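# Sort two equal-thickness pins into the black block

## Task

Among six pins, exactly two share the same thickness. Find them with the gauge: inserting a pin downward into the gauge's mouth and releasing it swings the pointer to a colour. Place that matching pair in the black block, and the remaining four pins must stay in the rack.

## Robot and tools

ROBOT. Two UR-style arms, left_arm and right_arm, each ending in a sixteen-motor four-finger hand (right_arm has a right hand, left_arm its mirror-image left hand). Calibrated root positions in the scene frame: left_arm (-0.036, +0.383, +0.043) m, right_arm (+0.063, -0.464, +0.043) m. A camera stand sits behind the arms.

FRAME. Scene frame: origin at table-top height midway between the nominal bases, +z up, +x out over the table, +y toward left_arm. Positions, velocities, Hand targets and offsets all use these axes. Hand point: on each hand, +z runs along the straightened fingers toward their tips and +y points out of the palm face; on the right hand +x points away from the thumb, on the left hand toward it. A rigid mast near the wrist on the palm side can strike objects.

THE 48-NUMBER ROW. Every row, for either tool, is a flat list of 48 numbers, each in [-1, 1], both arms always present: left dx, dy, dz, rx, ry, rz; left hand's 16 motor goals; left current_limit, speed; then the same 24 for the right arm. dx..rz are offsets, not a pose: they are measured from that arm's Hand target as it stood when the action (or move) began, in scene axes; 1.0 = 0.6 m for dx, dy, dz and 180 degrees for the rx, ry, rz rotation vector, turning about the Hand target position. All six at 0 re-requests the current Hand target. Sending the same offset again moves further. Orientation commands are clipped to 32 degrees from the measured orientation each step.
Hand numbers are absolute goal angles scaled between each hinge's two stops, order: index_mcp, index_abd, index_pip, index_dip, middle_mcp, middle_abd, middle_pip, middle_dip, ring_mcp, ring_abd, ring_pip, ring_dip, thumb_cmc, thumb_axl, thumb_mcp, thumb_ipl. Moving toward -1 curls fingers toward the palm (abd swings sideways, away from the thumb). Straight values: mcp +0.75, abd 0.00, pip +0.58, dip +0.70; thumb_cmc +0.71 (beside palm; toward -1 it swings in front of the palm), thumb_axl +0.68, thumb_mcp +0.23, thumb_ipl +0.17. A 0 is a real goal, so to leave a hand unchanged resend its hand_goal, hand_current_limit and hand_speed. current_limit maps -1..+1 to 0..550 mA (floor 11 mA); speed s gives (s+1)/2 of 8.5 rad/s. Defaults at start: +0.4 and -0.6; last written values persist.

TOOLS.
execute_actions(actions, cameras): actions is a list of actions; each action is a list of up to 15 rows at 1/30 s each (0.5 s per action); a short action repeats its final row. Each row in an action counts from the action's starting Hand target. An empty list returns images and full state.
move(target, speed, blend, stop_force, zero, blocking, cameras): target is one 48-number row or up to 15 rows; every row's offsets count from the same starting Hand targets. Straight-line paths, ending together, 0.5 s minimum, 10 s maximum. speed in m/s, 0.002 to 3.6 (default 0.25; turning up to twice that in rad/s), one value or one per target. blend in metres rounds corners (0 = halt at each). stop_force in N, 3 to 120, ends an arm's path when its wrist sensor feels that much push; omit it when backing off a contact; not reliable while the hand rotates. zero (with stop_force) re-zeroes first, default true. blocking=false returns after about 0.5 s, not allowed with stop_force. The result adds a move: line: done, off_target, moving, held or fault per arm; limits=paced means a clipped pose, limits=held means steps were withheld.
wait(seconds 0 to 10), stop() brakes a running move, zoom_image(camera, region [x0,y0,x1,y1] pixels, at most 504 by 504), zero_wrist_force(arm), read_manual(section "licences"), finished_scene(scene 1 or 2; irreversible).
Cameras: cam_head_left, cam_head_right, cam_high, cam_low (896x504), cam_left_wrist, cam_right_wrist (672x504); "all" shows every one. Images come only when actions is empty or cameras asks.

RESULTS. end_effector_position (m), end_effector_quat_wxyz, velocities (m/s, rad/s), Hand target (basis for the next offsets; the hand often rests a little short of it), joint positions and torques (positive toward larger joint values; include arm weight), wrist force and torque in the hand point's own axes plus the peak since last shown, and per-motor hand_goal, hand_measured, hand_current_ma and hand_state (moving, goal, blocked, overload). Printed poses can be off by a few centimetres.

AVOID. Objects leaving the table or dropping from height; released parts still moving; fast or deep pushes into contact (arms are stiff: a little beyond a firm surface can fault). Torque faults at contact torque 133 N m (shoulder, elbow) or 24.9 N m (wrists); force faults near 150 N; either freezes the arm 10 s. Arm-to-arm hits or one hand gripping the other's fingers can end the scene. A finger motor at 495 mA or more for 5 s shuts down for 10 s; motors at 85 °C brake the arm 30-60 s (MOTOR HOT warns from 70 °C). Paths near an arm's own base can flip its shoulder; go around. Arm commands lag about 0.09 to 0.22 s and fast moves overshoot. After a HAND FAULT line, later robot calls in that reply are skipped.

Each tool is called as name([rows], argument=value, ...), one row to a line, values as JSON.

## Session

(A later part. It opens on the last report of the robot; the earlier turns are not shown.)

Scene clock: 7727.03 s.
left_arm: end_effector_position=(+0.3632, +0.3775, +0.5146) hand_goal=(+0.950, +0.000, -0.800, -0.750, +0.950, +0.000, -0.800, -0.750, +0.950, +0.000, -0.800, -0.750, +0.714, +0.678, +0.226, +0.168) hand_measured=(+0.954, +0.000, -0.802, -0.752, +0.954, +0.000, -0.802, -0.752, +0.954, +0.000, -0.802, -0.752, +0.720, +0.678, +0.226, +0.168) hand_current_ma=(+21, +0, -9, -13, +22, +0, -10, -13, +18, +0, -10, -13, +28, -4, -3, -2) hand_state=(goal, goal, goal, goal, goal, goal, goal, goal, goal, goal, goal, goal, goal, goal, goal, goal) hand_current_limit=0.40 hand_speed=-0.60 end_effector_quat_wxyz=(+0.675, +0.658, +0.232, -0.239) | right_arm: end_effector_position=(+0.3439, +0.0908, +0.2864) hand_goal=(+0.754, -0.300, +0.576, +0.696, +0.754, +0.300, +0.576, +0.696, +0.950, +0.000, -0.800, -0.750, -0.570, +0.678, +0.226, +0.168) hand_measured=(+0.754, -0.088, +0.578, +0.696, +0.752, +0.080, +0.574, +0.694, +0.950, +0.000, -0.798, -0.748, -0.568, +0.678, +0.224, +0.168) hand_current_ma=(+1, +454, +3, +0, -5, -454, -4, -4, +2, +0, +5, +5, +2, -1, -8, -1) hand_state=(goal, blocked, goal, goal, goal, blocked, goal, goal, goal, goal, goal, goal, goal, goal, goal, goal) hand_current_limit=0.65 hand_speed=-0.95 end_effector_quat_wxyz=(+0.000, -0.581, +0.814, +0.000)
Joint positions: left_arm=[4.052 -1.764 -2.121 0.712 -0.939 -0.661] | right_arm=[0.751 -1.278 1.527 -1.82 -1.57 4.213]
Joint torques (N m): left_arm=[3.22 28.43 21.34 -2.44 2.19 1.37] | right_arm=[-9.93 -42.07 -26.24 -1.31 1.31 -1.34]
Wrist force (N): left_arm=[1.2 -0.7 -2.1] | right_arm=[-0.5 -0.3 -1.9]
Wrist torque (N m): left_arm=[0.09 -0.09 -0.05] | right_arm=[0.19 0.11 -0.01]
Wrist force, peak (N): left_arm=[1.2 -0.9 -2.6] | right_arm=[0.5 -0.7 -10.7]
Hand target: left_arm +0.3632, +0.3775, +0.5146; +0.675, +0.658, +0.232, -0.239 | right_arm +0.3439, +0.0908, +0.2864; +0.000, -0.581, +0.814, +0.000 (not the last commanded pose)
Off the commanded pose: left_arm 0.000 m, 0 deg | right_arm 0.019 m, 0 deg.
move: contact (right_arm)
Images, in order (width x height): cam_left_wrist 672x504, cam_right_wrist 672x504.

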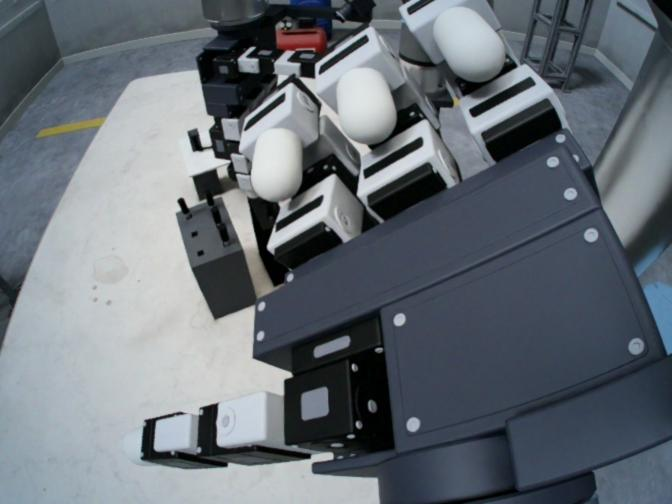

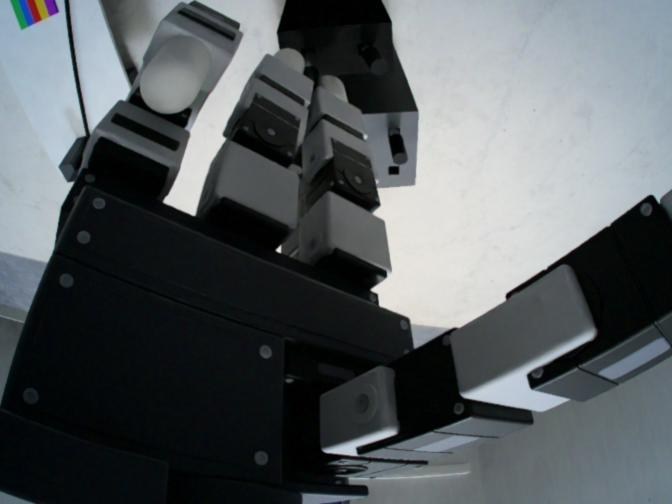

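move([
  [0,0,0,0,0,0, 0.95,0,-0.8,-0.75,0.95,0,-0.8,-0.75,0.95,0,-0.8,-0.75,0.714,0.678,0.226,0.168,0.4,-0.6, 0,0,0.008,0,0,0, 0.754,-0.3,0.576,0.696,0.754,0.3,0.576,0.696,0.95,0,-0.8,-0.75,-0.571,0.678,0.226,0.168,0.65,-0.95],
  [0,0,0,0,0,0, 0.95,0,-0.8,-0.75,0.95,0,-0.8,-0.75,0.95,0,-0.8,-0.75,0.714,0.678,0.226,0.168,0.4,-0.6, -0.0031,-0.0011,0.008,0,0,0, 0.754,-0.3,0.576,0.696,0.754,0.3,0.576,0.696,0.95,0,-0.8,-0.75,-0.571,0.678,0.226,0.168,0.65,-0.95],
], speed=0.02, cameras=["cam_right_wrist"])

zoom_image(camera="cam_right_wrist", region=[280, 10, 350, 80])

move(target=[0,0,0,0,0,0, 0.95,0,-0.8,-0.75,0.95,0,-0.8,-0.75,0.95,0,-0.8,-0.75,0.714,0.678,0.226,0.168,0.4,-0.6, 0,0,-0.0403,0,0,0, 0.754,-0.3,0.576,0.696,0.754,0.3,0.576,0.696,0.95,0,-0.8,-0.75,-0.571,0.678,0.226,0.168,0.65,-0.95], speed=0.012, stop_force=4, cameras=["cam_right_wrist","cam_left_wrist"])

zoom_image(camera="cam_right_wrist", region=[280, 10, 350, 80])

Scene clock: 7739.97 s.
left_arm: end_effector_position=(+0.3632, +0.3775, +0.5146) hand_goal=(+0.950, +0.000, -0.800, -0.750, +0.950, +0.000, -0.800, -0.750, +0.950, +0.000, -0.800, -0.750, +0.714, +0.678, +0.226, +0.168) hand_measured=(+0.954, +0.000, -0.802, -0.752, +0.954, +0.000, -0.802, -0.752, +0.954, +0.000, -0.802, -0.752, +0.720, +0.678, +0.226, +0.168) hand_current_ma=(+21, +0, -9, -13, +22, +0, -10, -13, +18, +0, -10, -13, +28, -4, -3, -2) hand_state=(goal, goal, goal, goal, goal, goal, goal, goal, goal, goal, goal, goal, goal, goal, goal, goal) hand_current_limit=0.40 hand_speed=-0.60 end_effector_quat_wxyz=(+0.675, +0.658, +0.232, -0.239) | right_arm: end_effector_position=(+0.3422, +0.0901, +0.2912) hand_goal=(+0.754, -0.300, +0.576, +0.696, +0.754, +0.300, +0.576, +0.696, +0.950, +0.000, -0.800, -0.750, -0.570, +0.678, +0.226, +0.168) hand_measured=(+0.754, -0.088, +0.578, +0.696, +0.752, +0.080, +0.574, +0.694, +0.950, +0.000, -0.798, -0.748, -0.568, +0.678, +0.224, +0.168) hand_current_ma=(+1, +454, +3, +0, -5, -454, -4, -4, +2, +0, +5, +5, +2, -1, -8, -1) hand_state=(goal, blocked, goal, goal, goal, blocked, goal, goal, goal, goal, goal, goal, goal, goal, goal, goal) hand_current_limit=0.65 hand_speed=-0.95 end_effector_quat_wxyz=(+0.000, -0.581, +0.814, +0.000)
Joint positions: left_arm=[4.052 -1.764 -2.121 0.712 -0.939 -0.661] | right_arm=[0.752 -1.284 1.522 -1.809 -1.57 4.214]
Joint torques (N m): left_arm=[2.84 28.45 20.74 -2.74 2.08 1.55] | right_arm=[10.63 -42.37 -14.2 -3.98 1.48 1.42]
Wrist force (N): left_arm=[1.1 -0.6 -2.2] | right_arm=[-0.3 -0.5 -1.8]
Wrist torque (N m): left_arm=[0.10 -0.08 -0.05] | right_arm=[0.14 0.04 -0.09]
Wrist force, peak (N): left_arm=[1.3 -1.0 -2.4] | right_arm=[-0.4 0.0 -2.3]
Hand target: left_arm +0.3632, +0.3775, +0.5146; +0.675, +0.658, +0.232, -0.239 | right_arm +0.3420, +0.0901, +0.2912; +0.000, -0.581, +0.814, +0.000
Off the commanded pose: left_arm 0.000 m, 0 deg | right_arm 0.000 m, 0 deg.
move: done
Images, in order (width x height): cam_right_wrist 672x504.

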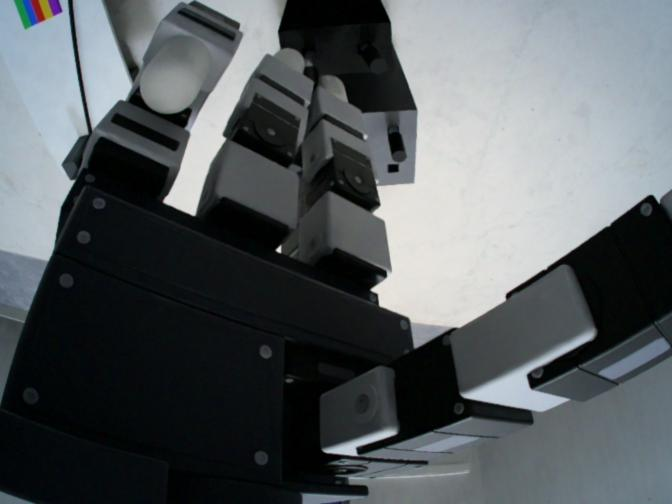

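Scaled by 7.200 from the camera's 672x504 image, which has a finer 960x720 frame.

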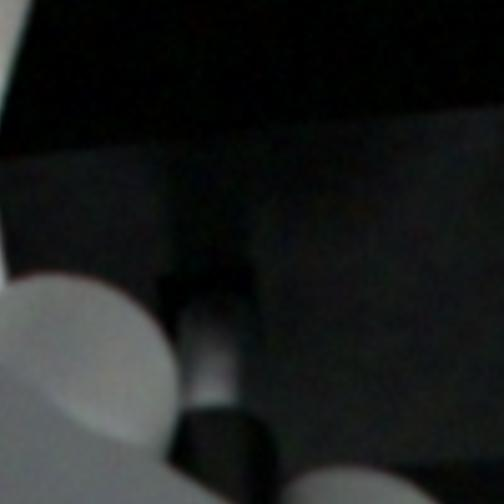

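Scene clock: 7741.70 s.
left_arm: end_effector_position=(+0.3632, +0.3775, +0.5146) hand_goal=(+0.950, +0.000, -0.800, -0.750, +0.950, +0.000, -0.800, -0.750, +0.950, +0.000, -0.800, -0.750, +0.714, +0.678, +0.226, +0.168) hand_measured=(+0.954, +0.000, -0.802, -0.752, +0.954, +0.000, -0.802, -0.752, +0.954, +0.000, -0.802, -0.752, +0.720, +0.678, +0.226, +0.168) hand_current_ma=(+21, +0, -9, -13, +22, +0, -10, -13, +18, +0, -10, -13, +28, -4, -3, -2) hand_state=(goal, goal, goal, goal, goal, goal, goal, goal, goal, goal, goal, goal, goal, goal, goal, goal) hand_current_limit=0.40 hand_speed=-0.60 end_effector_quat_wxyz=(+0.675, +0.658, +0.232, -0.239) | right_arm: end_effector_position=(+0.3420, +0.0901, +0.2861) hand_goal=(+0.754, -0.300, +0.576, +0.696, +0.754, +0.300, +0.576, +0.696, +0.950, +0.000, -0.800, -0.750, -0.570, +0.678, +0.226, +0.168) hand_measured=(+0.754, -0.088, +0.578, +0.696, +0.752, +0.080, +0.574, +0.694, +0.950, +0.000, -0.798, -0.748, -0.568, +0.678, +0.224, +0.168) hand_current_ma=(+1, +454, +3, +0, -5, -454, -4, -4, +2, +0, +5, +5, +2, -1, -8, -1) hand_state=(goal, blocked, goal, goal, goal, blocked, goal, goal, goal, goal, goal, goal, goal, goal, goal, goal) hand_current_limit=0.65 hand_speed=-0.95 end_effector_quat_wxyz=(+0.000, -0.581, +0.814, +0.000)
Joint positions: left_arm=[4.052 -1.764 -2.121 0.712 -0.939 -0.661] | right_arm=[0.752 -1.281 1.532 -1.822 -1.57 4.215]
Joint torques (N m): left_arm=[3.57 28.78 21.22 -2.7 2.13 1.47] | right_arm=[11.21 -40.25 -24.85 -0.98 1.04 1.14]
Wrist force (N): left_arm=[0.8 -0.9 -2.2] | right_arm=[-0.1 -0.5 -5.3]
Wrist torque (N m): left_arm=[0.07 -0.04 -0.08] | right_arm=[0.46 0.17 -0.09]
Wrist force, peak (N): left_arm=[1.2 -0.9 -2.3] | right_arm=[1.1 -1.5 -16.0]
Hand target: left_arm +0.3632, +0.3775, +0.5146; +0.675, +0.658, +0.232, -0.239 | right_arm +0.3420, +0.0901, +0.2862; +0.000, -0.581, +0.814, +0.000 (not the last commanded pose)
Off the commanded pose: left_arm 0.000 m, 0 deg | right_arm 0.019 m, 0 deg.
move: contact (right_arm)
Images, in order (width x height): cam_left_wrist 672x504, cam_right_wrist 672x504.

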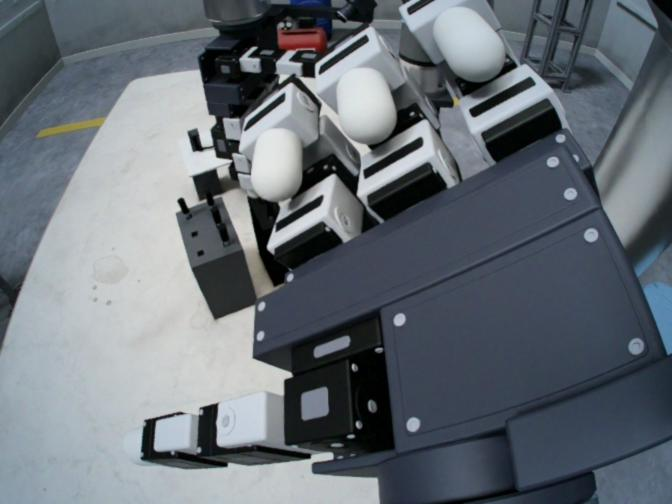

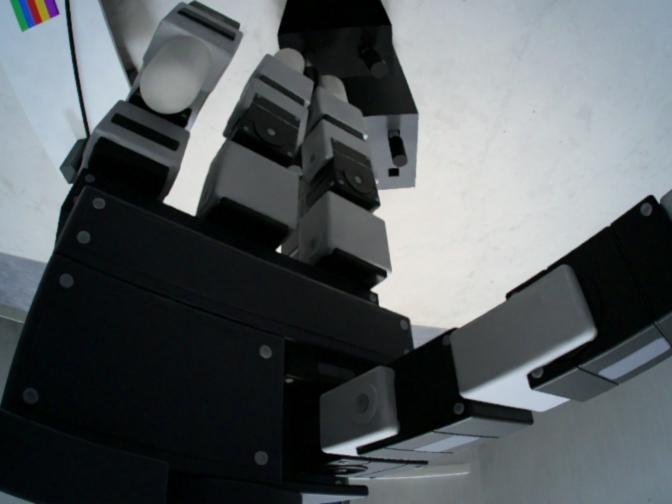

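Scaled by 7.200 from the camera's 672x504 image, which has a finer 960x720 frame.

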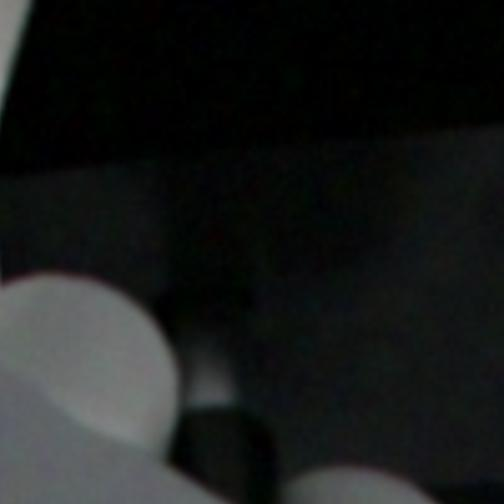

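move([
  [0,0,0,0,0,0, 0.95,0,-0.8,-0.75,0.95,0,-0.8,-0.75,0.95,0,-0.8,-0.75,0.714,0.678,0.226,0.168,0.4,-0.6, 0,0,0.007,0,0,0, 0.754,-0.3,0.576,0.696,0.754,0.3,0.576,0.696,0.95,0,-0.8,-0.75,-0.571,0.678,0.226,0.168,0.65,-0.95],
  [0,0,0,0,0,0, 0.95,0,-0.8,-0.75,0.95,0,-0.8,-0.75,0.95,0,-0.8,-0.75,0.714,0.678,0.226,0.168,0.4,-0.6, 0.0017,0.0006,0.007,0,0,0, 0.754,-0.3,0.576,0.696,0.754,0.3,0.576,0.696,0.95,0,-0.8,-0.75,-0.571,0.678,0.226,0.168,0.65,-0.95],
], speed=0.02, cameras=["cam_right_wrist","cam_left_wrist"])

zoom_image(camera="cam_right_wrist", region=[292, 40, 327, 75])

move(target=[0,0,0,0,0,0, 0.95,0,-0.8,-0.75,0.95,0,-0.8,-0.75,0.95,0,-0.8,-0.75,0.714,0.678,0.226,0.168,0.4,-0.6, 0,0,-0.0403,0,0,0, 0.754,-0.3,0.576,0.696,0.754,0.3,0.576,0.696,0.95,0,-0.8,-0.75,-0.571,0.678,0.226,0.168,0.65,-0.95], speed=0.01, stop_force=4, cameras=["cam_right_wrist","cam_left_wrist"])

zoom_image(camera="cam_right_wrist", region=[292, 40, 327, 75])

Scene clock: 7773.37 s.
left_arm: end_effector_position=(+0.3632, +0.3775, +0.5146) hand_goal=(+0.950, +0.000, -0.800, -0.750, +0.950, +0.000, -0.800, -0.750, +0.950, +0.000, -0.800, -0.750, +0.714, +0.678, +0.226, +0.168) hand_measured=(+0.954, +0.000, -0.802, -0.752, +0.954, +0.000, -0.802, -0.752, +0.954, +0.000, -0.802, -0.752, +0.720, +0.678, +0.226, +0.168) hand_current_ma=(+21, +0, -9, -13, +22, +0, -10, -13, +18, +0, -10, -13, +28, -4, -3, -2) hand_state=(goal, goal, goal, goal, goal, goal, goal, goal, goal, goal, goal, goal, goal, goal, goal, goal) hand_current_limit=0.40 hand_speed=-0.60 end_effector_quat_wxyz=(+0.675, +0.658, +0.232, -0.239) | right_arm: end_effector_position=(+0.3428, +0.0904, +0.2904) hand_goal=(+0.754, -0.300, +0.576, +0.696, +0.754, +0.300, +0.576, +0.696, +0.950, +0.000, -0.800, -0.750, -0.570, +0.678, +0.226, +0.168) hand_measured=(+0.754, -0.088, +0.578, +0.696, +0.752, +0.080, +0.574, +0.694, +0.950, +0.000, -0.798, -0.748, -0.568, +0.678, +0.224, +0.168) hand_current_ma=(+1, +454, +3, +0, -5, -454, -4, -4, +2, +0, +5, +5, +2, -1, -8, -1) hand_state=(goal, blocked, goal, goal, goal, blocked, goal, goal, goal, goal, goal, goal, goal, goal, goal, goal) hand_current_limit=0.65 hand_speed=-0.95 end_effector_quat_wxyz=(+0.000, -0.581, +0.814, +0.000)
Joint positions: left_arm=[4.052 -1.764 -2.121 0.712 -0.939 -0.661] | right_arm=[0.752 -1.282 1.522 -1.811 -1.57 4.214]
Joint torques (N m): left_arm=[3.92 26.96 20.85 -2.71 2.11 1.52] | right_arm=[-11.07 -25.06 -25.97 -1.15 1.24 -1.32]
Wrist force (N): left_arm=[1.1 -0.6 -2.3] | right_arm=[-0.6 -0.3 -1.7]
Wrist torque (N m): left_arm=[0.11 -0.08 -0.06] | right_arm=[0.16 0.08 -0.08]
Wrist force, peak (N): left_arm=[1.2 -0.6 -2.4] | right_arm=[0.1 -0.6 -5.7]
Hand target: left_arm +0.3632, +0.3775, +0.5146; +0.675, +0.658, +0.232, -0.239 | right_arm +0.3430, +0.0905, +0.2904; +0.000, -0.581, +0.814, +0.000
Off the commanded pose: left_arm 0.000 m, 0 deg | right_arm 0.000 m, 0 deg.
move: done
Images, in order (width x height): cam_left_wrist 672x504, cam_right_wrist 672x504.

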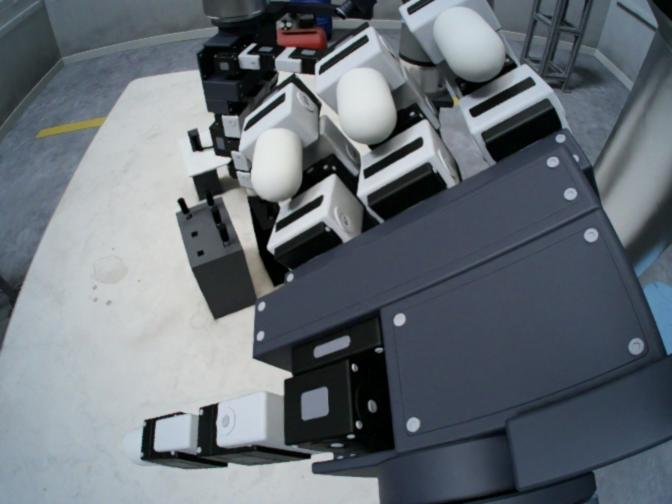

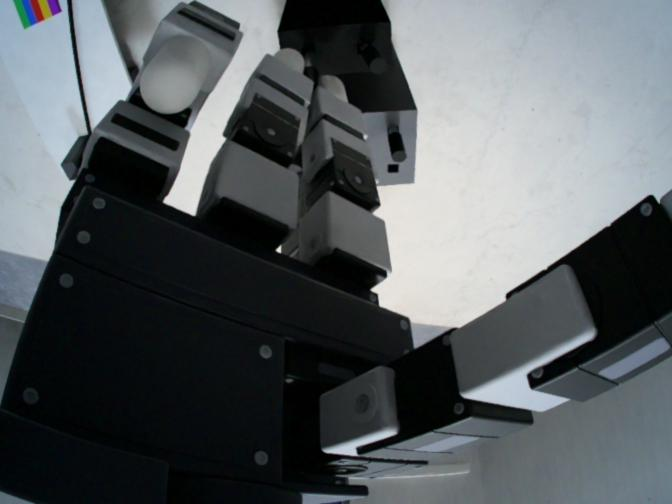

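Scaled by 14.400 from the camera's 672x504 image, which has a finer 960x720 frame.

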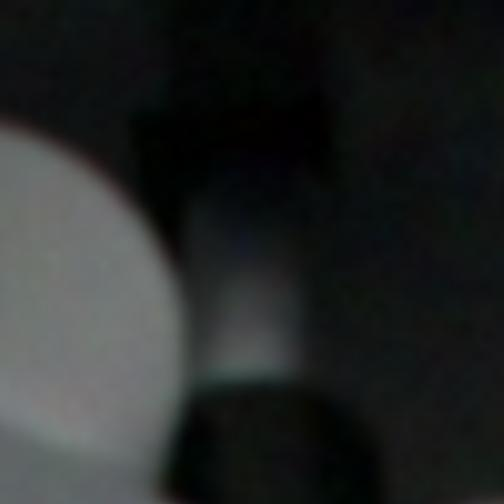

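Scene clock: 7775.10 s.
left_arm: end_effector_position=(+0.3632, +0.3775, +0.5146) hand_goal=(+0.950, +0.000, -0.800, -0.750, +0.950, +0.000, -0.800, -0.750, +0.950, +0.000, -0.800, -0.750, +0.714, +0.678, +0.226, +0.168) hand_measured=(+0.954, +0.000, -0.802, -0.752, +0.954, +0.000, -0.802, -0.752, +0.954, +0.000, -0.802, -0.752, +0.720, +0.678, +0.226, +0.168) hand_current_ma=(+21, +0, -9, -13, +22, +0, -10, -13, +18, +0, -10, -13, +28, -4, -3, -2) hand_state=(goal, goal, goal, goal, goal, goal, goal, goal, goal, goal, goal, goal, goal, goal, goal, goal) hand_current_limit=0.40 hand_speed=-0.60 end_effector_quat_wxyz=(+0.675, +0.658, +0.232, -0.239) | right_arm: end_effector_position=(+0.3430, +0.0905, +0.2861) hand_goal=(+0.754, -0.300, +0.576, +0.696, +0.754, +0.300, +0.576, +0.696, +0.950, +0.000, -0.800, -0.750, -0.570, +0.678, +0.226, +0.168) hand_measured=(+0.754, -0.088, +0.578, +0.696, +0.752, +0.080, +0.574, +0.694, +0.950, +0.000, -0.798, -0.748, -0.568, +0.678, +0.224, +0.168) hand_current_ma=(+1, +454, +3, +0, -5, -454, -4, -4, +2, +0, +5, +5, +2, -1, -8, -1) hand_state=(goal, blocked, goal, goal, goal, blocked, goal, goal, goal, goal, goal, goal, goal, goal, goal, goal) hand_current_limit=0.65 hand_speed=-0.95 end_effector_quat_wxyz=(+0.000, -0.581, +0.814, +0.000)
Joint positions: left_arm=[4.052 -1.764 -2.121 0.712 -0.939 -0.661] | right_arm=[0.751 -1.279 1.529 -1.821 -1.57 4.214]
Joint torques (N m): left_arm=[3.85 29.13 20.28 -2.83 2.22 1.49] | right_arm=[-5.86 -40.37 -25.41 -0.89 0.97 -1.26]
Wrist force (N): left_arm=[1.1 -0.8 -2.3] | right_arm=[0.1 -0.7 -6.0]
Wrist torque (N m): left_arm=[0.08 -0.07 -0.06] | right_arm=[0.48 0.15 -0.03]
Wrist force, peak (N): left_arm=[1.1 -0.9 -2.6] | right_arm=[1.1 -0.8 -14.0]
Hand target: left_arm +0.3632, +0.3775, +0.5146; +0.675, +0.658, +0.232, -0.239 | right_arm +0.3430, +0.0905, +0.2861; +0.000, -0.581, +0.814, +0.000 (not the last commanded pose)
Off the commanded pose: left_arm 0.000 m, 0 deg | right_arm 0.020 m, 0 deg.
move: contact (right_arm)
Images, in order (width x height): cam_left_wrist 672x504, cam_right_wrist 672x504.

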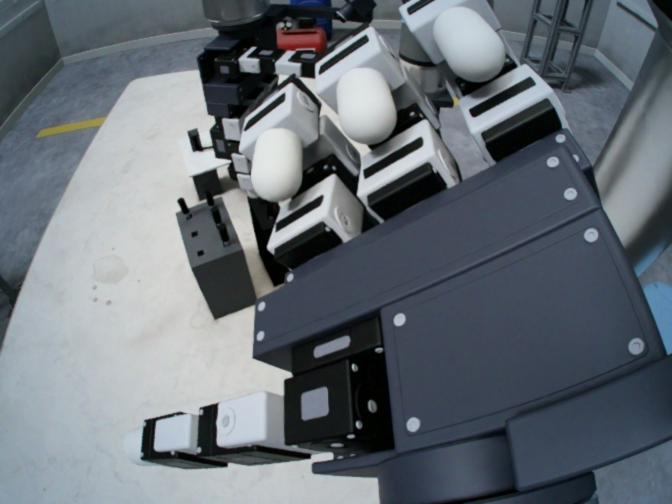

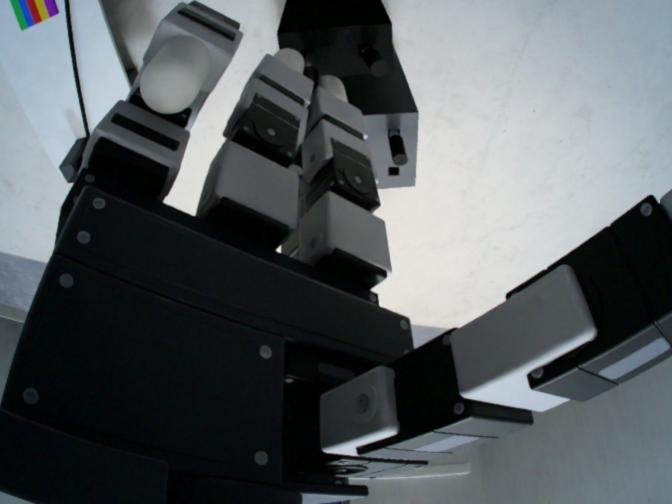

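Scaled by 14.400 from the camera's 672x504 image, which has a finer 960x720 frame.

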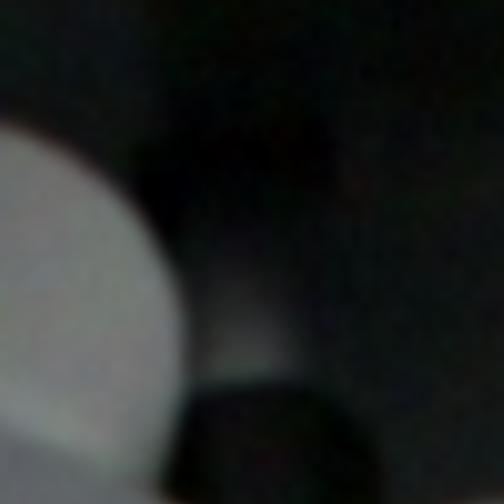

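move([
  [0,0,0,0,0,0, 0.95,0,-0.8,-0.75,0.95,0,-0.8,-0.75,0.95,0,-0.8,-0.75,0.714,0.678,0.226,0.168,0.4,-0.6, 0,0,0.006,0,0,0, 0.754,-0.3,0.576,0.696,0.754,0.3,0.576,0.696,0.95,0,-0.8,-0.75,-0.571,0.678,0.226,0.168,0.65,-0.95],
  [0,0,0,0,0,0, 0.95,0,-0.8,-0.75,0.95,0,-0.8,-0.75,0.95,0,-0.8,-0.75,0.714,0.678,0.226,0.168,0.4,-0.6, 0.0007,-0.0021,0.006,0,0,0, 0.754,-0.3,0.576,0.696,0.754,0.3,0.576,0.696,0.95,0,-0.8,-0.75,-0.571,0.678,0.226,0.168,0.65,-0.95],
], speed=0.02)

move(target=[0,0,0,0,0,0, 0.95,0,-0.8,-0.75,0.95,0,-0.8,-0.75,0.95,0,-0.8,-0.75,0.714,0.678,0.226,0.168,0.4,-0.6, 0,0,-0.038,0,0,0, 0.754,-0.3,0.576,0.696,0.754,0.3,0.576,0.696,0.95,0,-0.8,-0.75,-0.571,0.678,0.226,0.168,0.65,-0.95], speed=0.01, stop_force=4, cameras=["cam_right_wrist","cam_left_wrist"])

zoom_image(camera="cam_right_wrist", region=[292, 40, 327, 75])

Scene clock: 7796.63 s.
left_arm: end_effector_position=(+0.3632, +0.3775, +0.5146) hand_goal=(+0.950, +0.000, -0.800, -0.750, +0.950, +0.000, -0.800, -0.750, +0.950, +0.000, -0.800, -0.750, +0.714, +0.678, +0.226, +0.168) hand_measured=(+0.954, +0.000, -0.802, -0.752, +0.954, +0.000, -0.802, -0.752, +0.954, +0.000, -0.802, -0.752, +0.720, +0.678, +0.226, +0.168) hand_current_ma=(+21, +0, -9, -13, +22, +0, -10, -13, +18, +0, -10, -13, +28, -4, -3, -2) hand_state=(goal, goal, goal, goal, goal, goal, goal, goal, goal, goal, goal, goal, goal, goal, goal, goal) hand_current_limit=0.40 hand_speed=-0.60 end_effector_quat_wxyz=(+0.675, +0.658, +0.232, -0.239) | right_arm: end_effector_position=(+0.3433, +0.0895, +0.2897) hand_goal=(+0.754, -0.300, +0.576, +0.696, +0.754, +0.300, +0.576, +0.696, +0.950, +0.000, -0.800, -0.750, -0.570, +0.678, +0.226, +0.168) hand_measured=(+0.754, -0.088, +0.578, +0.696, +0.752, +0.080, +0.574, +0.694, +0.950, +0.000, -0.798, -0.748, -0.568, +0.678, +0.224, +0.168) hand_current_ma=(+1, +454, +3, +0, -5, -454, -4, -4, +2, +0, +5, +5, +2, -1, -8, -1) hand_state=(goal, blocked, goal, goal, goal, blocked, goal, goal, goal, goal, goal, goal, goal, goal, goal, goal) hand_current_limit=0.65 hand_speed=-0.95 end_effector_quat_wxyz=(+0.000, -0.581, +0.814, +0.000)
Joint positions: left_arm=[4.052 -1.764 -2.121 0.712 -0.939 -0.661] | right_arm=[0.75 -1.283 1.524 -1.813 -1.57 4.212]
Joint torques (N m): left_arm=[3.87 28.94 21.01 -2.74 2.32 1.65] | right_arm=[-10.83 -40.31 -14.97 -1.31 1.23 -1.65]
Wrist force (N): left_arm=[1.0 -0.8 -1.9] | right_arm=[-0.8 -0.3 -2.2]
Wrist torque (N m): left_arm=[0.07 -0.05 -0.07] | right_arm=[0.21 0.12 -0.03]
Wrist force, peak (N): left_arm=[1.1 -0.8 -2.5] | right_arm=[-0.1 -0.4 -5.8]
Hand target: left_arm +0.3632, +0.3775, +0.5146; +0.675, +0.658, +0.232, -0.239 | right_arm +0.3434, +0.0892, +0.2897; +0.000, -0.581, +0.814, +0.000
Off the commanded pose: left_arm 0.000 m, 0 deg | right_arm 0.000 m, 0 deg.
move: done

Scene clock: 7799.90 s.
left_arm: end_effector_position=(+0.3632, +0.3775, +0.5146) hand_goal=(+0.950, +0.000, -0.800, -0.750, +0.950, +0.000, -0.800, -0.750, +0.950, +0.000, -0.800, -0.750, +0.714, +0.678, +0.226, +0.168) hand_measured=(+0.954, +0.000, -0.802, -0.752, +0.954, +0.000, -0.802, -0.752, +0.954, +0.000, -0.802, -0.752, +0.720, +0.678, +0.226, +0.168) hand_current_ma=(+21, +0, -9, -13, +22, +0, -10, -13, +18, +0, -10, -13, +28, -4, -3, -2) hand_state=(goal, goal, goal, goal, goal, goal, goal, goal, goal, goal, goal, goal, goal, goal, goal, goal) hand_current_limit=0.40 hand_speed=-0.60 end_effector_quat_wxyz=(+0.675, +0.658, +0.232, -0.239) | right_arm: end_effector_position=(+0.3434, +0.0892, +0.2669) hand_goal=(+0.754, -0.300, +0.576, +0.696, +0.754, +0.300, +0.576, +0.696, +0.950, +0.000, -0.800, -0.750, -0.570, +0.678, +0.226, +0.168) hand_measured=(+0.754, -0.088, +0.578, +0.696, +0.752, +0.080, +0.574, +0.694, +0.950, +0.000, -0.798, -0.748, -0.568, +0.678, +0.224, +0.168) hand_current_ma=(+1, +454, +3, +0, -5, -454, -4, -4, +2, +0, +5, +5, +2, -1, -8, -1) hand_state=(goal, blocked, goal, goal, goal, blocked, goal, goal, goal, goal, goal, goal, goal, goal, goal, goal) hand_current_limit=0.65 hand_speed=-0.95 end_effector_quat_wxyz=(+0.000, -0.581, +0.814, +0.000)
Joint positions: left_arm=[4.052 -1.764 -2.121 0.712 -0.939 -0.661] | right_arm=[0.749 -1.269 1.566 -1.868 -1.57 4.212]
Joint torques (N m): left_arm=[3.51 28.85 21.12 -2.89 2.3 1.49] | right_arm=[-10.15 -25.53 -13.91 -3.92 -0.44 -1.32]
Wrist force (N): left_arm=[1.0 -0.8 -2.1] | right_arm=[-0.4 0.0 -1.7]
Wrist torque (N m): left_arm=[0.06 -0.05 -0.06] | right_arm=[0.21 0.05 -0.02]
Wrist force, peak (N): left_arm=[1.3 -0.7 -2.6] | right_arm=[-0.7 -0.1 -2.1]
Hand target: left_arm +0.3632, +0.3775, +0.5146; +0.675, +0.658, +0.232, -0.239 | right_arm +0.3434, +0.0892, +0.2669; +0.000, -0.581, +0.814, +0.000
Off the commanded pose: left_arm 0.000 m, 0 deg | right_arm 0.000 m, 0 deg.
move: done
Images, in order (width x height): cam_left_wrist 672x504, cam_right_wrist 672x504.

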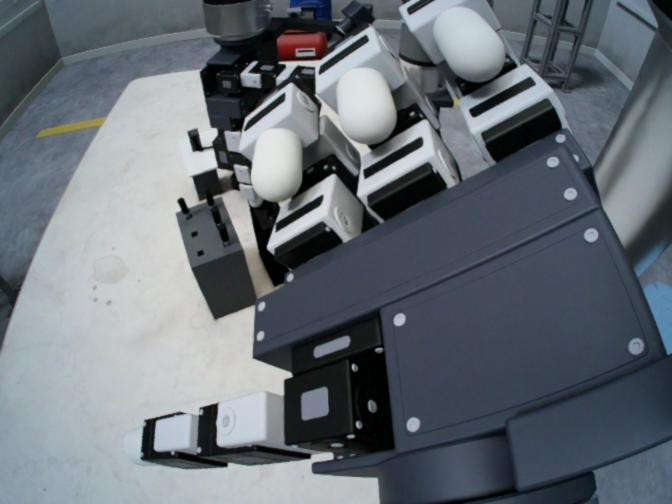

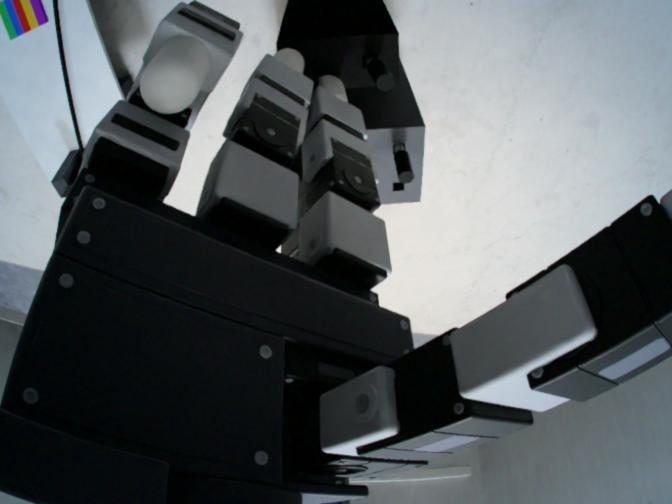

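Scaled by 14.400 from the camera's 672x504 image, which has a finer 960x720 frame.

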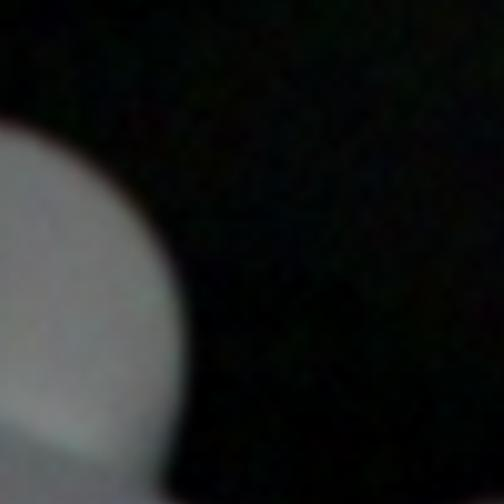

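move([
  [0,0,0,0,0,0, 0.95,0,-0.8,-0.75,0.95,0,-0.8,-0.75,0.95,0,-0.8,-0.75,0.714,0.678,0.226,0.168,0.4,-0.6, 0,0,0,0,0,0, 0.754,-0.02,0.576,0.696,0.754,0.02,0.576,0.696,0.95,0,-0.8,-0.75,-0.571,0.678,0.226,0.168,0.5,-0.85],
  [0,0,0,0,0,0, 0.95,0,-0.8,-0.75,0.95,0,-0.8,-0.75,0.95,0,-0.8,-0.75,0.714,0.678,0.226,0.168,0.4,-0.6, 0,0,0.05,0,0,0, 0.754,-0.02,0.576,0.696,0.754,0.02,0.576,0.696,0.95,0,-0.8,-0.75,-0.571,0.678,0.226,0.168,0.5,-0.85],
  [0,0,0,0,0,0, 0.95,0,-0.8,-0.75,0.95,0,-0.8,-0.75,0.95,0,-0.8,-0.75,0.714,0.678,0.226,0.168,0.4,-0.6, 0,0,0.11,0,0,0, 0.754,-0.02,0.576,0.696,0.754,0.02,0.576,0.696,0.95,0,-0.8,-0.75,-0.571,0.678,0.226,0.168,0.5,-0.85],
  [0,0,0,0,0,0, 0.95,0,-0.8,-0.75,0.95,0,-0.8,-0.75,0.95,0,-0.8,-0.75,0.714,0.678,0.226,0.168,0.4,-0.6, 0.1268,0.019,0.11,0,0,0, 0.754,-0.02,0.576,0.696,0.754,0.02,0.576,0.696,0.95,0,-0.8,-0.75,-0.571,0.678,0.226,0.168,0.5,-0.85],
  [0,0,0,0,0,0, 0.95,0,-0.8,-0.75,0.95,0,-0.8,-0.75,0.95,0,-0.8,-0.75,0.714,0.678,0.226,0.168,0.4,-0.6, 0.1268,0.019,0.0718,0,0,0, 0.754,-0.02,0.576,0.696,0.754,0.02,0.576,0.696,0.95,0,-0.8,-0.75,-0.571,0.678,0.226,0.168,0.5,-0.85],
], speed=[0.03,0.03,0.08,0.1,0.06], blend=[0,0.005,0.01,0.01,0], cameras=["cam_right_wrist","cam_left_wrist"])

zoom_image(camera="cam_right_wrist", region=[250, 0, 390, 120])

Scene clock: 7814.00 s.
left_arm: end_effector_position=(+0.3632, +0.3775, +0.5146) hand_goal=(+0.950, +0.000, -0.800, -0.750, +0.950, +0.000, -0.800, -0.750, +0.950, +0.000, -0.800, -0.750, +0.714, +0.678, +0.226, +0.168) hand_measured=(+0.954, +0.000, -0.802, -0.752, +0.954, +0.000, -0.802, -0.752, +0.954, +0.000, -0.802, -0.752, +0.720, +0.678, +0.226, +0.168) hand_current_ma=(+21, +0, -9, -13, +22, +0, -10, -13, +18, +0, -10, -13, +28, -4, -3, -2) hand_state=(goal, goal, goal, goal, goal, goal, goal, goal, goal, goal, goal, goal, goal, goal, goal, goal) hand_current_limit=0.40 hand_speed=-0.60 end_effector_quat_wxyz=(+0.675, +0.658, +0.232, -0.239) | right_arm: end_effector_position=(+0.4195, +0.1006, +0.3102) hand_goal=(+0.754, -0.020, +0.576, +0.696, +0.754, +0.020, +0.576, +0.696, +0.950, +0.000, -0.800, -0.750, -0.570, +0.678, +0.226, +0.168) hand_measured=(+0.754, -0.022, +0.578, +0.696, +0.752, +0.022, +0.574, +0.694, +0.950, +0.000, -0.798, -0.748, -0.568, +0.678, +0.224, +0.168) hand_current_ma=(+1, -5, +3, +0, -5, +5, -4, -4, +2, +0, +5, +5, +2, -1, -8, -1) hand_state=(goal, goal, goal, goal, goal, goal, goal, goal, goal, goal, goal, goal, goal, goal, goal, goal) hand_current_limit=0.50 hand_speed=-0.85 end_effector_quat_wxyz=(+0.000, -0.581, +0.814, +0.000)
Joint positions: left_arm=[4.052 -1.764 -2.121 0.712 -0.939 -0.661] | right_arm=[0.685 -1.16 1.302 -1.713 -1.57 4.147]
Joint torques (N m): left_arm=[3.39 28.24 20.25 -2.95 2.29 1.5] | right_arm=[-9.65 -29.52 -14.91 -3.93 -1.84 -1.35]
Wrist force (N): left_arm=[0.8 -0.8 -2.1] | right_arm=[-0.7 -0.5 -1.4]
Wrist torque (N m): left_arm=[0.07 -0.04 -0.08] | right_arm=[0.04 0.09 0.01]
Wrist force, peak (N): left_arm=[1.0 -0.8 -2.6] | right_arm=[-0.4 0.2 -2.3]
Hand target: left_arm +0.3632, +0.3775, +0.5146; +0.675, +0.658, +0.232, -0.239 | right_arm +0.4195, +0.1006, +0.3100; +0.000, -0.581, +0.814, +0.000
Off the commanded pose: left_arm 0.000 m, 0 deg | right_arm 0.000 m, 0 deg.
move: done
Images, in order (width x height): cam_left_wrist 672x504, cam_right_wrist 672x504.

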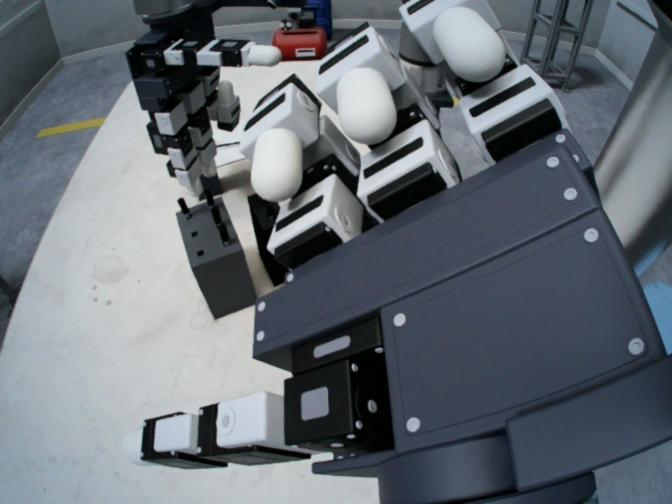

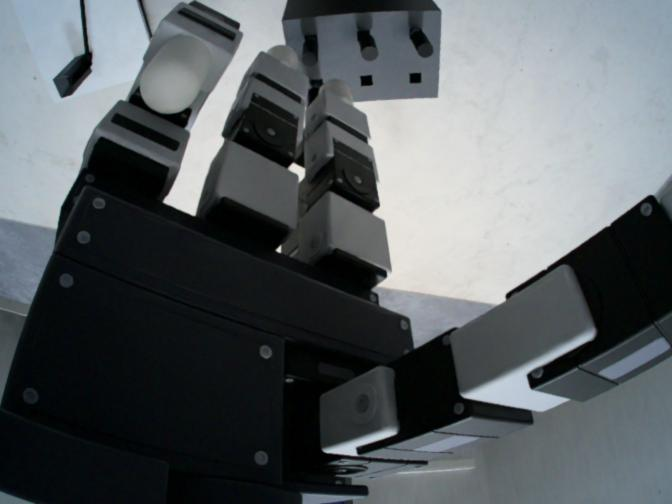

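Scaled by 3.600 from the camera's 672x504 image, which has a finer 960x720 frame.

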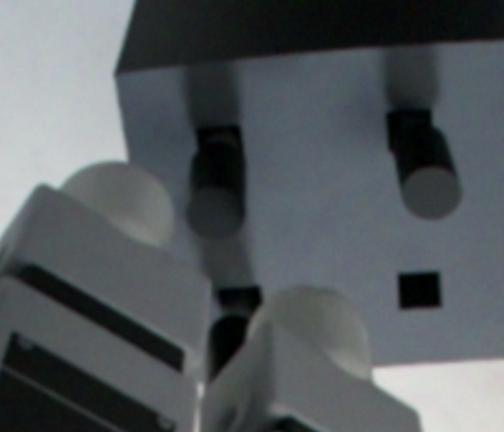

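move(target=[0,0,0,0,0,0, 0.95,0,-0.8,-0.75,0.95,0,-0.8,-0.75,0.95,0,-0.8,-0.75,0.714,0.678,0.226,0.168,0.4,-0.6, 0,0,-0.0417,0,0,0, 0.754,-0.03,0.576,0.696,0.754,0.03,0.576,0.696,0.95,0,-0.8,-0.75,-0.571,0.678,0.226,0.168,0.5,-0.85], speed=0.03, stop_force=4, cameras=["cam_right_wrist"])

zoom_image(camera="cam_right_wrist", region=[250, 0, 390, 120])

move(target=[0,0,0,0,0,0, 0.95,0,-0.8,-0.75,0.95,0,-0.8,-0.75,0.95,0,-0.8,-0.75,0.714,0.678,0.226,0.168,0.4,-0.6, 0,0,-0.036,0,0,0, 0.754,-0.03,0.576,0.696,0.754,0.03,0.576,0.696,0.95,0,-0.8,-0.75,-0.571,0.678,0.226,0.168,0.5,-0.85], speed=0.012, stop_force=3, cameras=["cam_right_wrist"])

zoom_image(camera="cam_right_wrist", region=[250, 0, 390, 120])

Scene clock: 7824.50 s.
left_arm: end_effector_position=(+0.3632, +0.3775, +0.5146) hand_goal=(+0.950, +0.000, -0.800, -0.750, +0.950, +0.000, -0.800, -0.750, +0.950, +0.000, -0.800, -0.750, +0.714, +0.678, +0.226, +0.168) hand_measured=(+0.954, +0.000, -0.802, -0.752, +0.954, +0.000, -0.802, -0.752, +0.954, +0.000, -0.802, -0.752, +0.720, +0.678, +0.226, +0.168) hand_current_ma=(+21, +0, -9, -13, +22, +0, -10, -13, +18, +0, -10, -13, +28, -4, -3, -2) hand_state=(goal, goal, goal, goal, goal, goal, goal, goal, goal, goal, goal, goal, goal, goal, goal, goal) hand_current_limit=0.40 hand_speed=-0.60 end_effector_quat_wxyz=(+0.675, +0.658, +0.232, -0.239) | right_arm: end_effector_position=(+0.4195, +0.1006, +0.2850) hand_goal=(+0.754, -0.030, +0.576, +0.696, +0.754, +0.030, +0.576, +0.696, +0.950, +0.000, -0.800, -0.750, -0.570, +0.678, +0.226, +0.168) hand_measured=(+0.754, -0.028, +0.578, +0.696, +0.752, +0.028, +0.574, +0.694, +0.950, +0.000, -0.798, -0.748, -0.568, +0.678, +0.224, +0.168) hand_current_ma=(+1, +5, +3, +0, -5, -5, -4, -4, +2, +0, +5, +5, +2, -1, -8, -1) hand_state=(goal, goal, goal, goal, goal, goal, goal, goal, goal, goal, goal, goal, goal, goal, goal, goal) hand_current_limit=0.50 hand_speed=-0.85 end_effector_quat_wxyz=(+0.000, -0.581, +0.814, +0.000)
Joint positions: left_arm=[4.052 -1.764 -2.121 0.712 -0.939 -0.661] | right_arm=[0.685 -1.15 1.352 -1.774 -1.57 4.147]
Joint torques (N m): left_arm=[2.7 28.58 21.24 -3.28 2.37 1.51] | right_arm=[-7.7 -31.67 -14.62 -4 -0.43 -0.02]
Wrist force (N): left_arm=[0.9 -0.9 -2.1] | right_arm=[-0.7 -0.4 -1.5]
Wrist torque (N m): left_arm=[0.06 -0.06 -0.06] | right_arm=[0.11 0.10 0.00]
Wrist force, peak (N): left_arm=[1.1 -0.9 -2.4] | right_arm=[-0.9 -0.5 -1.8]
Hand target: left_arm +0.3632, +0.3775, +0.5146; +0.675, +0.658, +0.232, -0.239 | right_arm +0.4195, +0.1006, +0.2850; +0.000, -0.581, +0.814, +0.000
Off the commanded pose: left_arm 0.000 m, 0 deg | right_arm 0.000 m, 0 deg.
move: done
Images, in order (width x height): cam_right_wrist 672x504.

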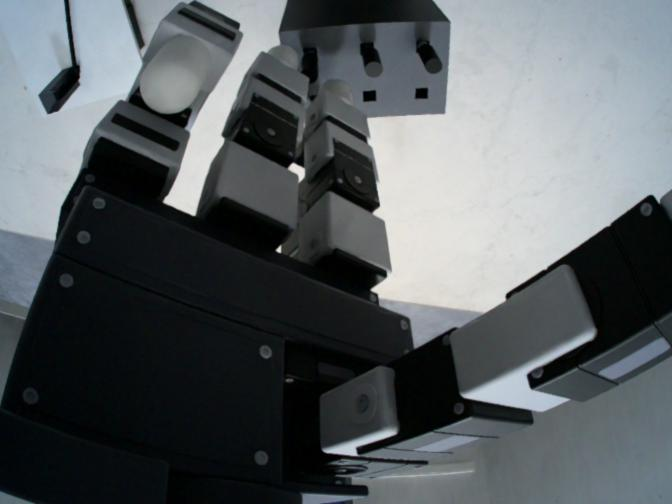

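Scaled by 3.600 from the camera's 672x504 image, which has a finer 960x720 frame.

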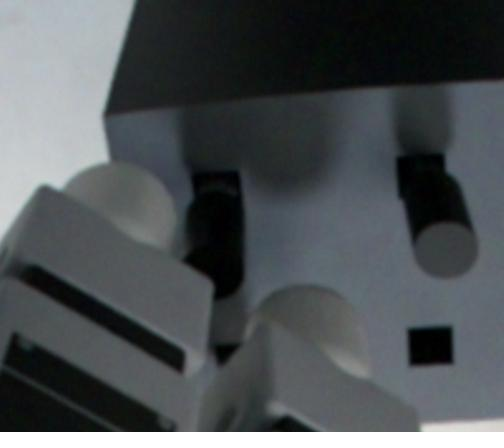

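Scene clock: 7827.40 s.
left_arm: end_effector_position=(+0.3632, +0.3775, +0.5146) hand_goal=(+0.950, +0.000, -0.800, -0.750, +0.950, +0.000, -0.800, -0.750, +0.950, +0.000, -0.800, -0.750, +0.714, +0.678, +0.226, +0.168) hand_measured=(+0.954, +0.000, -0.802, -0.752, +0.954, +0.000, -0.802, -0.752, +0.954, +0.000, -0.802, -0.752, +0.720, +0.678, +0.226, +0.168) hand_current_ma=(+21, +0, -9, -13, +22, +0, -10, -13, +18, +0, -10, -13, +28, -4, -3, -2) hand_state=(goal, goal, goal, goal, goal, goal, goal, goal, goal, goal, goal, goal, goal, goal, goal, goal) hand_current_limit=0.40 hand_speed=-0.60 end_effector_quat_wxyz=(+0.675, +0.658, +0.232, -0.239) | right_arm: end_effector_position=(+0.4195, +0.1006, +0.2663) hand_goal=(+0.754, -0.030, +0.576, +0.696, +0.754, +0.030, +0.576, +0.696, +0.950, +0.000, -0.800, -0.750, -0.570, +0.678, +0.226, +0.168) hand_measured=(+0.754, -0.026, +0.578, +0.696, +0.752, +0.036, +0.574, +0.694, +0.950, +0.000, -0.798, -0.748, -0.568, +0.678, +0.224, +0.168) hand_current_ma=(+1, +7, +3, +0, -6, +12, -4, -4, +2, +0, +5, +5, +2, -1, -8, -1) hand_state=(goal, goal, goal, goal, goal, goal, goal, goal, goal, goal, goal, goal, goal, goal, goal, goal) hand_current_limit=0.50 hand_speed=-0.85 end_effector_quat_wxyz=(+0.000, -0.581, +0.814, +0.000)
Joint positions: left_arm=[4.052 -1.764 -2.121 0.712 -0.939 -0.661] | right_arm=[0.685 -1.14 1.387 -1.818 -1.57 4.147]
Joint torques (N m): left_arm=[2.98 27.97 21.58 -3.04 2.29 1.55] | right_arm=[-5.99 -46.47 -25.56 -1.06 -1.76 0.87]
Wrist force (N): left_arm=[1.0 -0.8 -2.2] | right_arm=[-0.2 -0.2 -3.3]
Wrist torque (N m): left_arm=[0.07 -0.06 -0.06] | right_arm=[0.29 0.10 0.04]
Wrist force, peak (N): left_arm=[1.1 -0.7 -2.5] | right_arm=[0.7 -0.2 -10.7]
Hand target: left_arm +0.3632, +0.3775, +0.5146; +0.675, +0.658, +0.232, -0.239 | right_arm +0.4195, +0.1006, +0.2663; +0.000, -0.581, +0.814, +0.000 (not the last commanded pose)
Off the commanded pose: left_arm 0.000 m, 0 deg | right_arm 0.003 m, 0 deg.
move: contact (right_arm)
Images, in order (width x height): cam_right_wrist 672x504.

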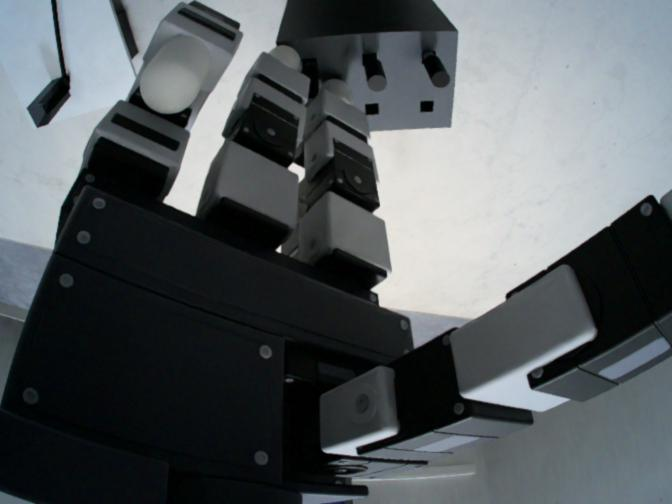

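Scaled by 3.600 from the camera's 672x504 image, which has a finer 960x720 frame.

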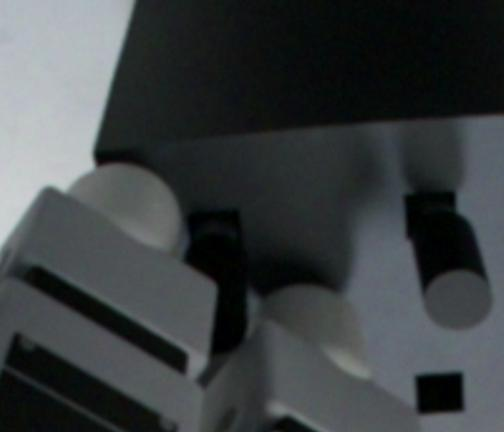

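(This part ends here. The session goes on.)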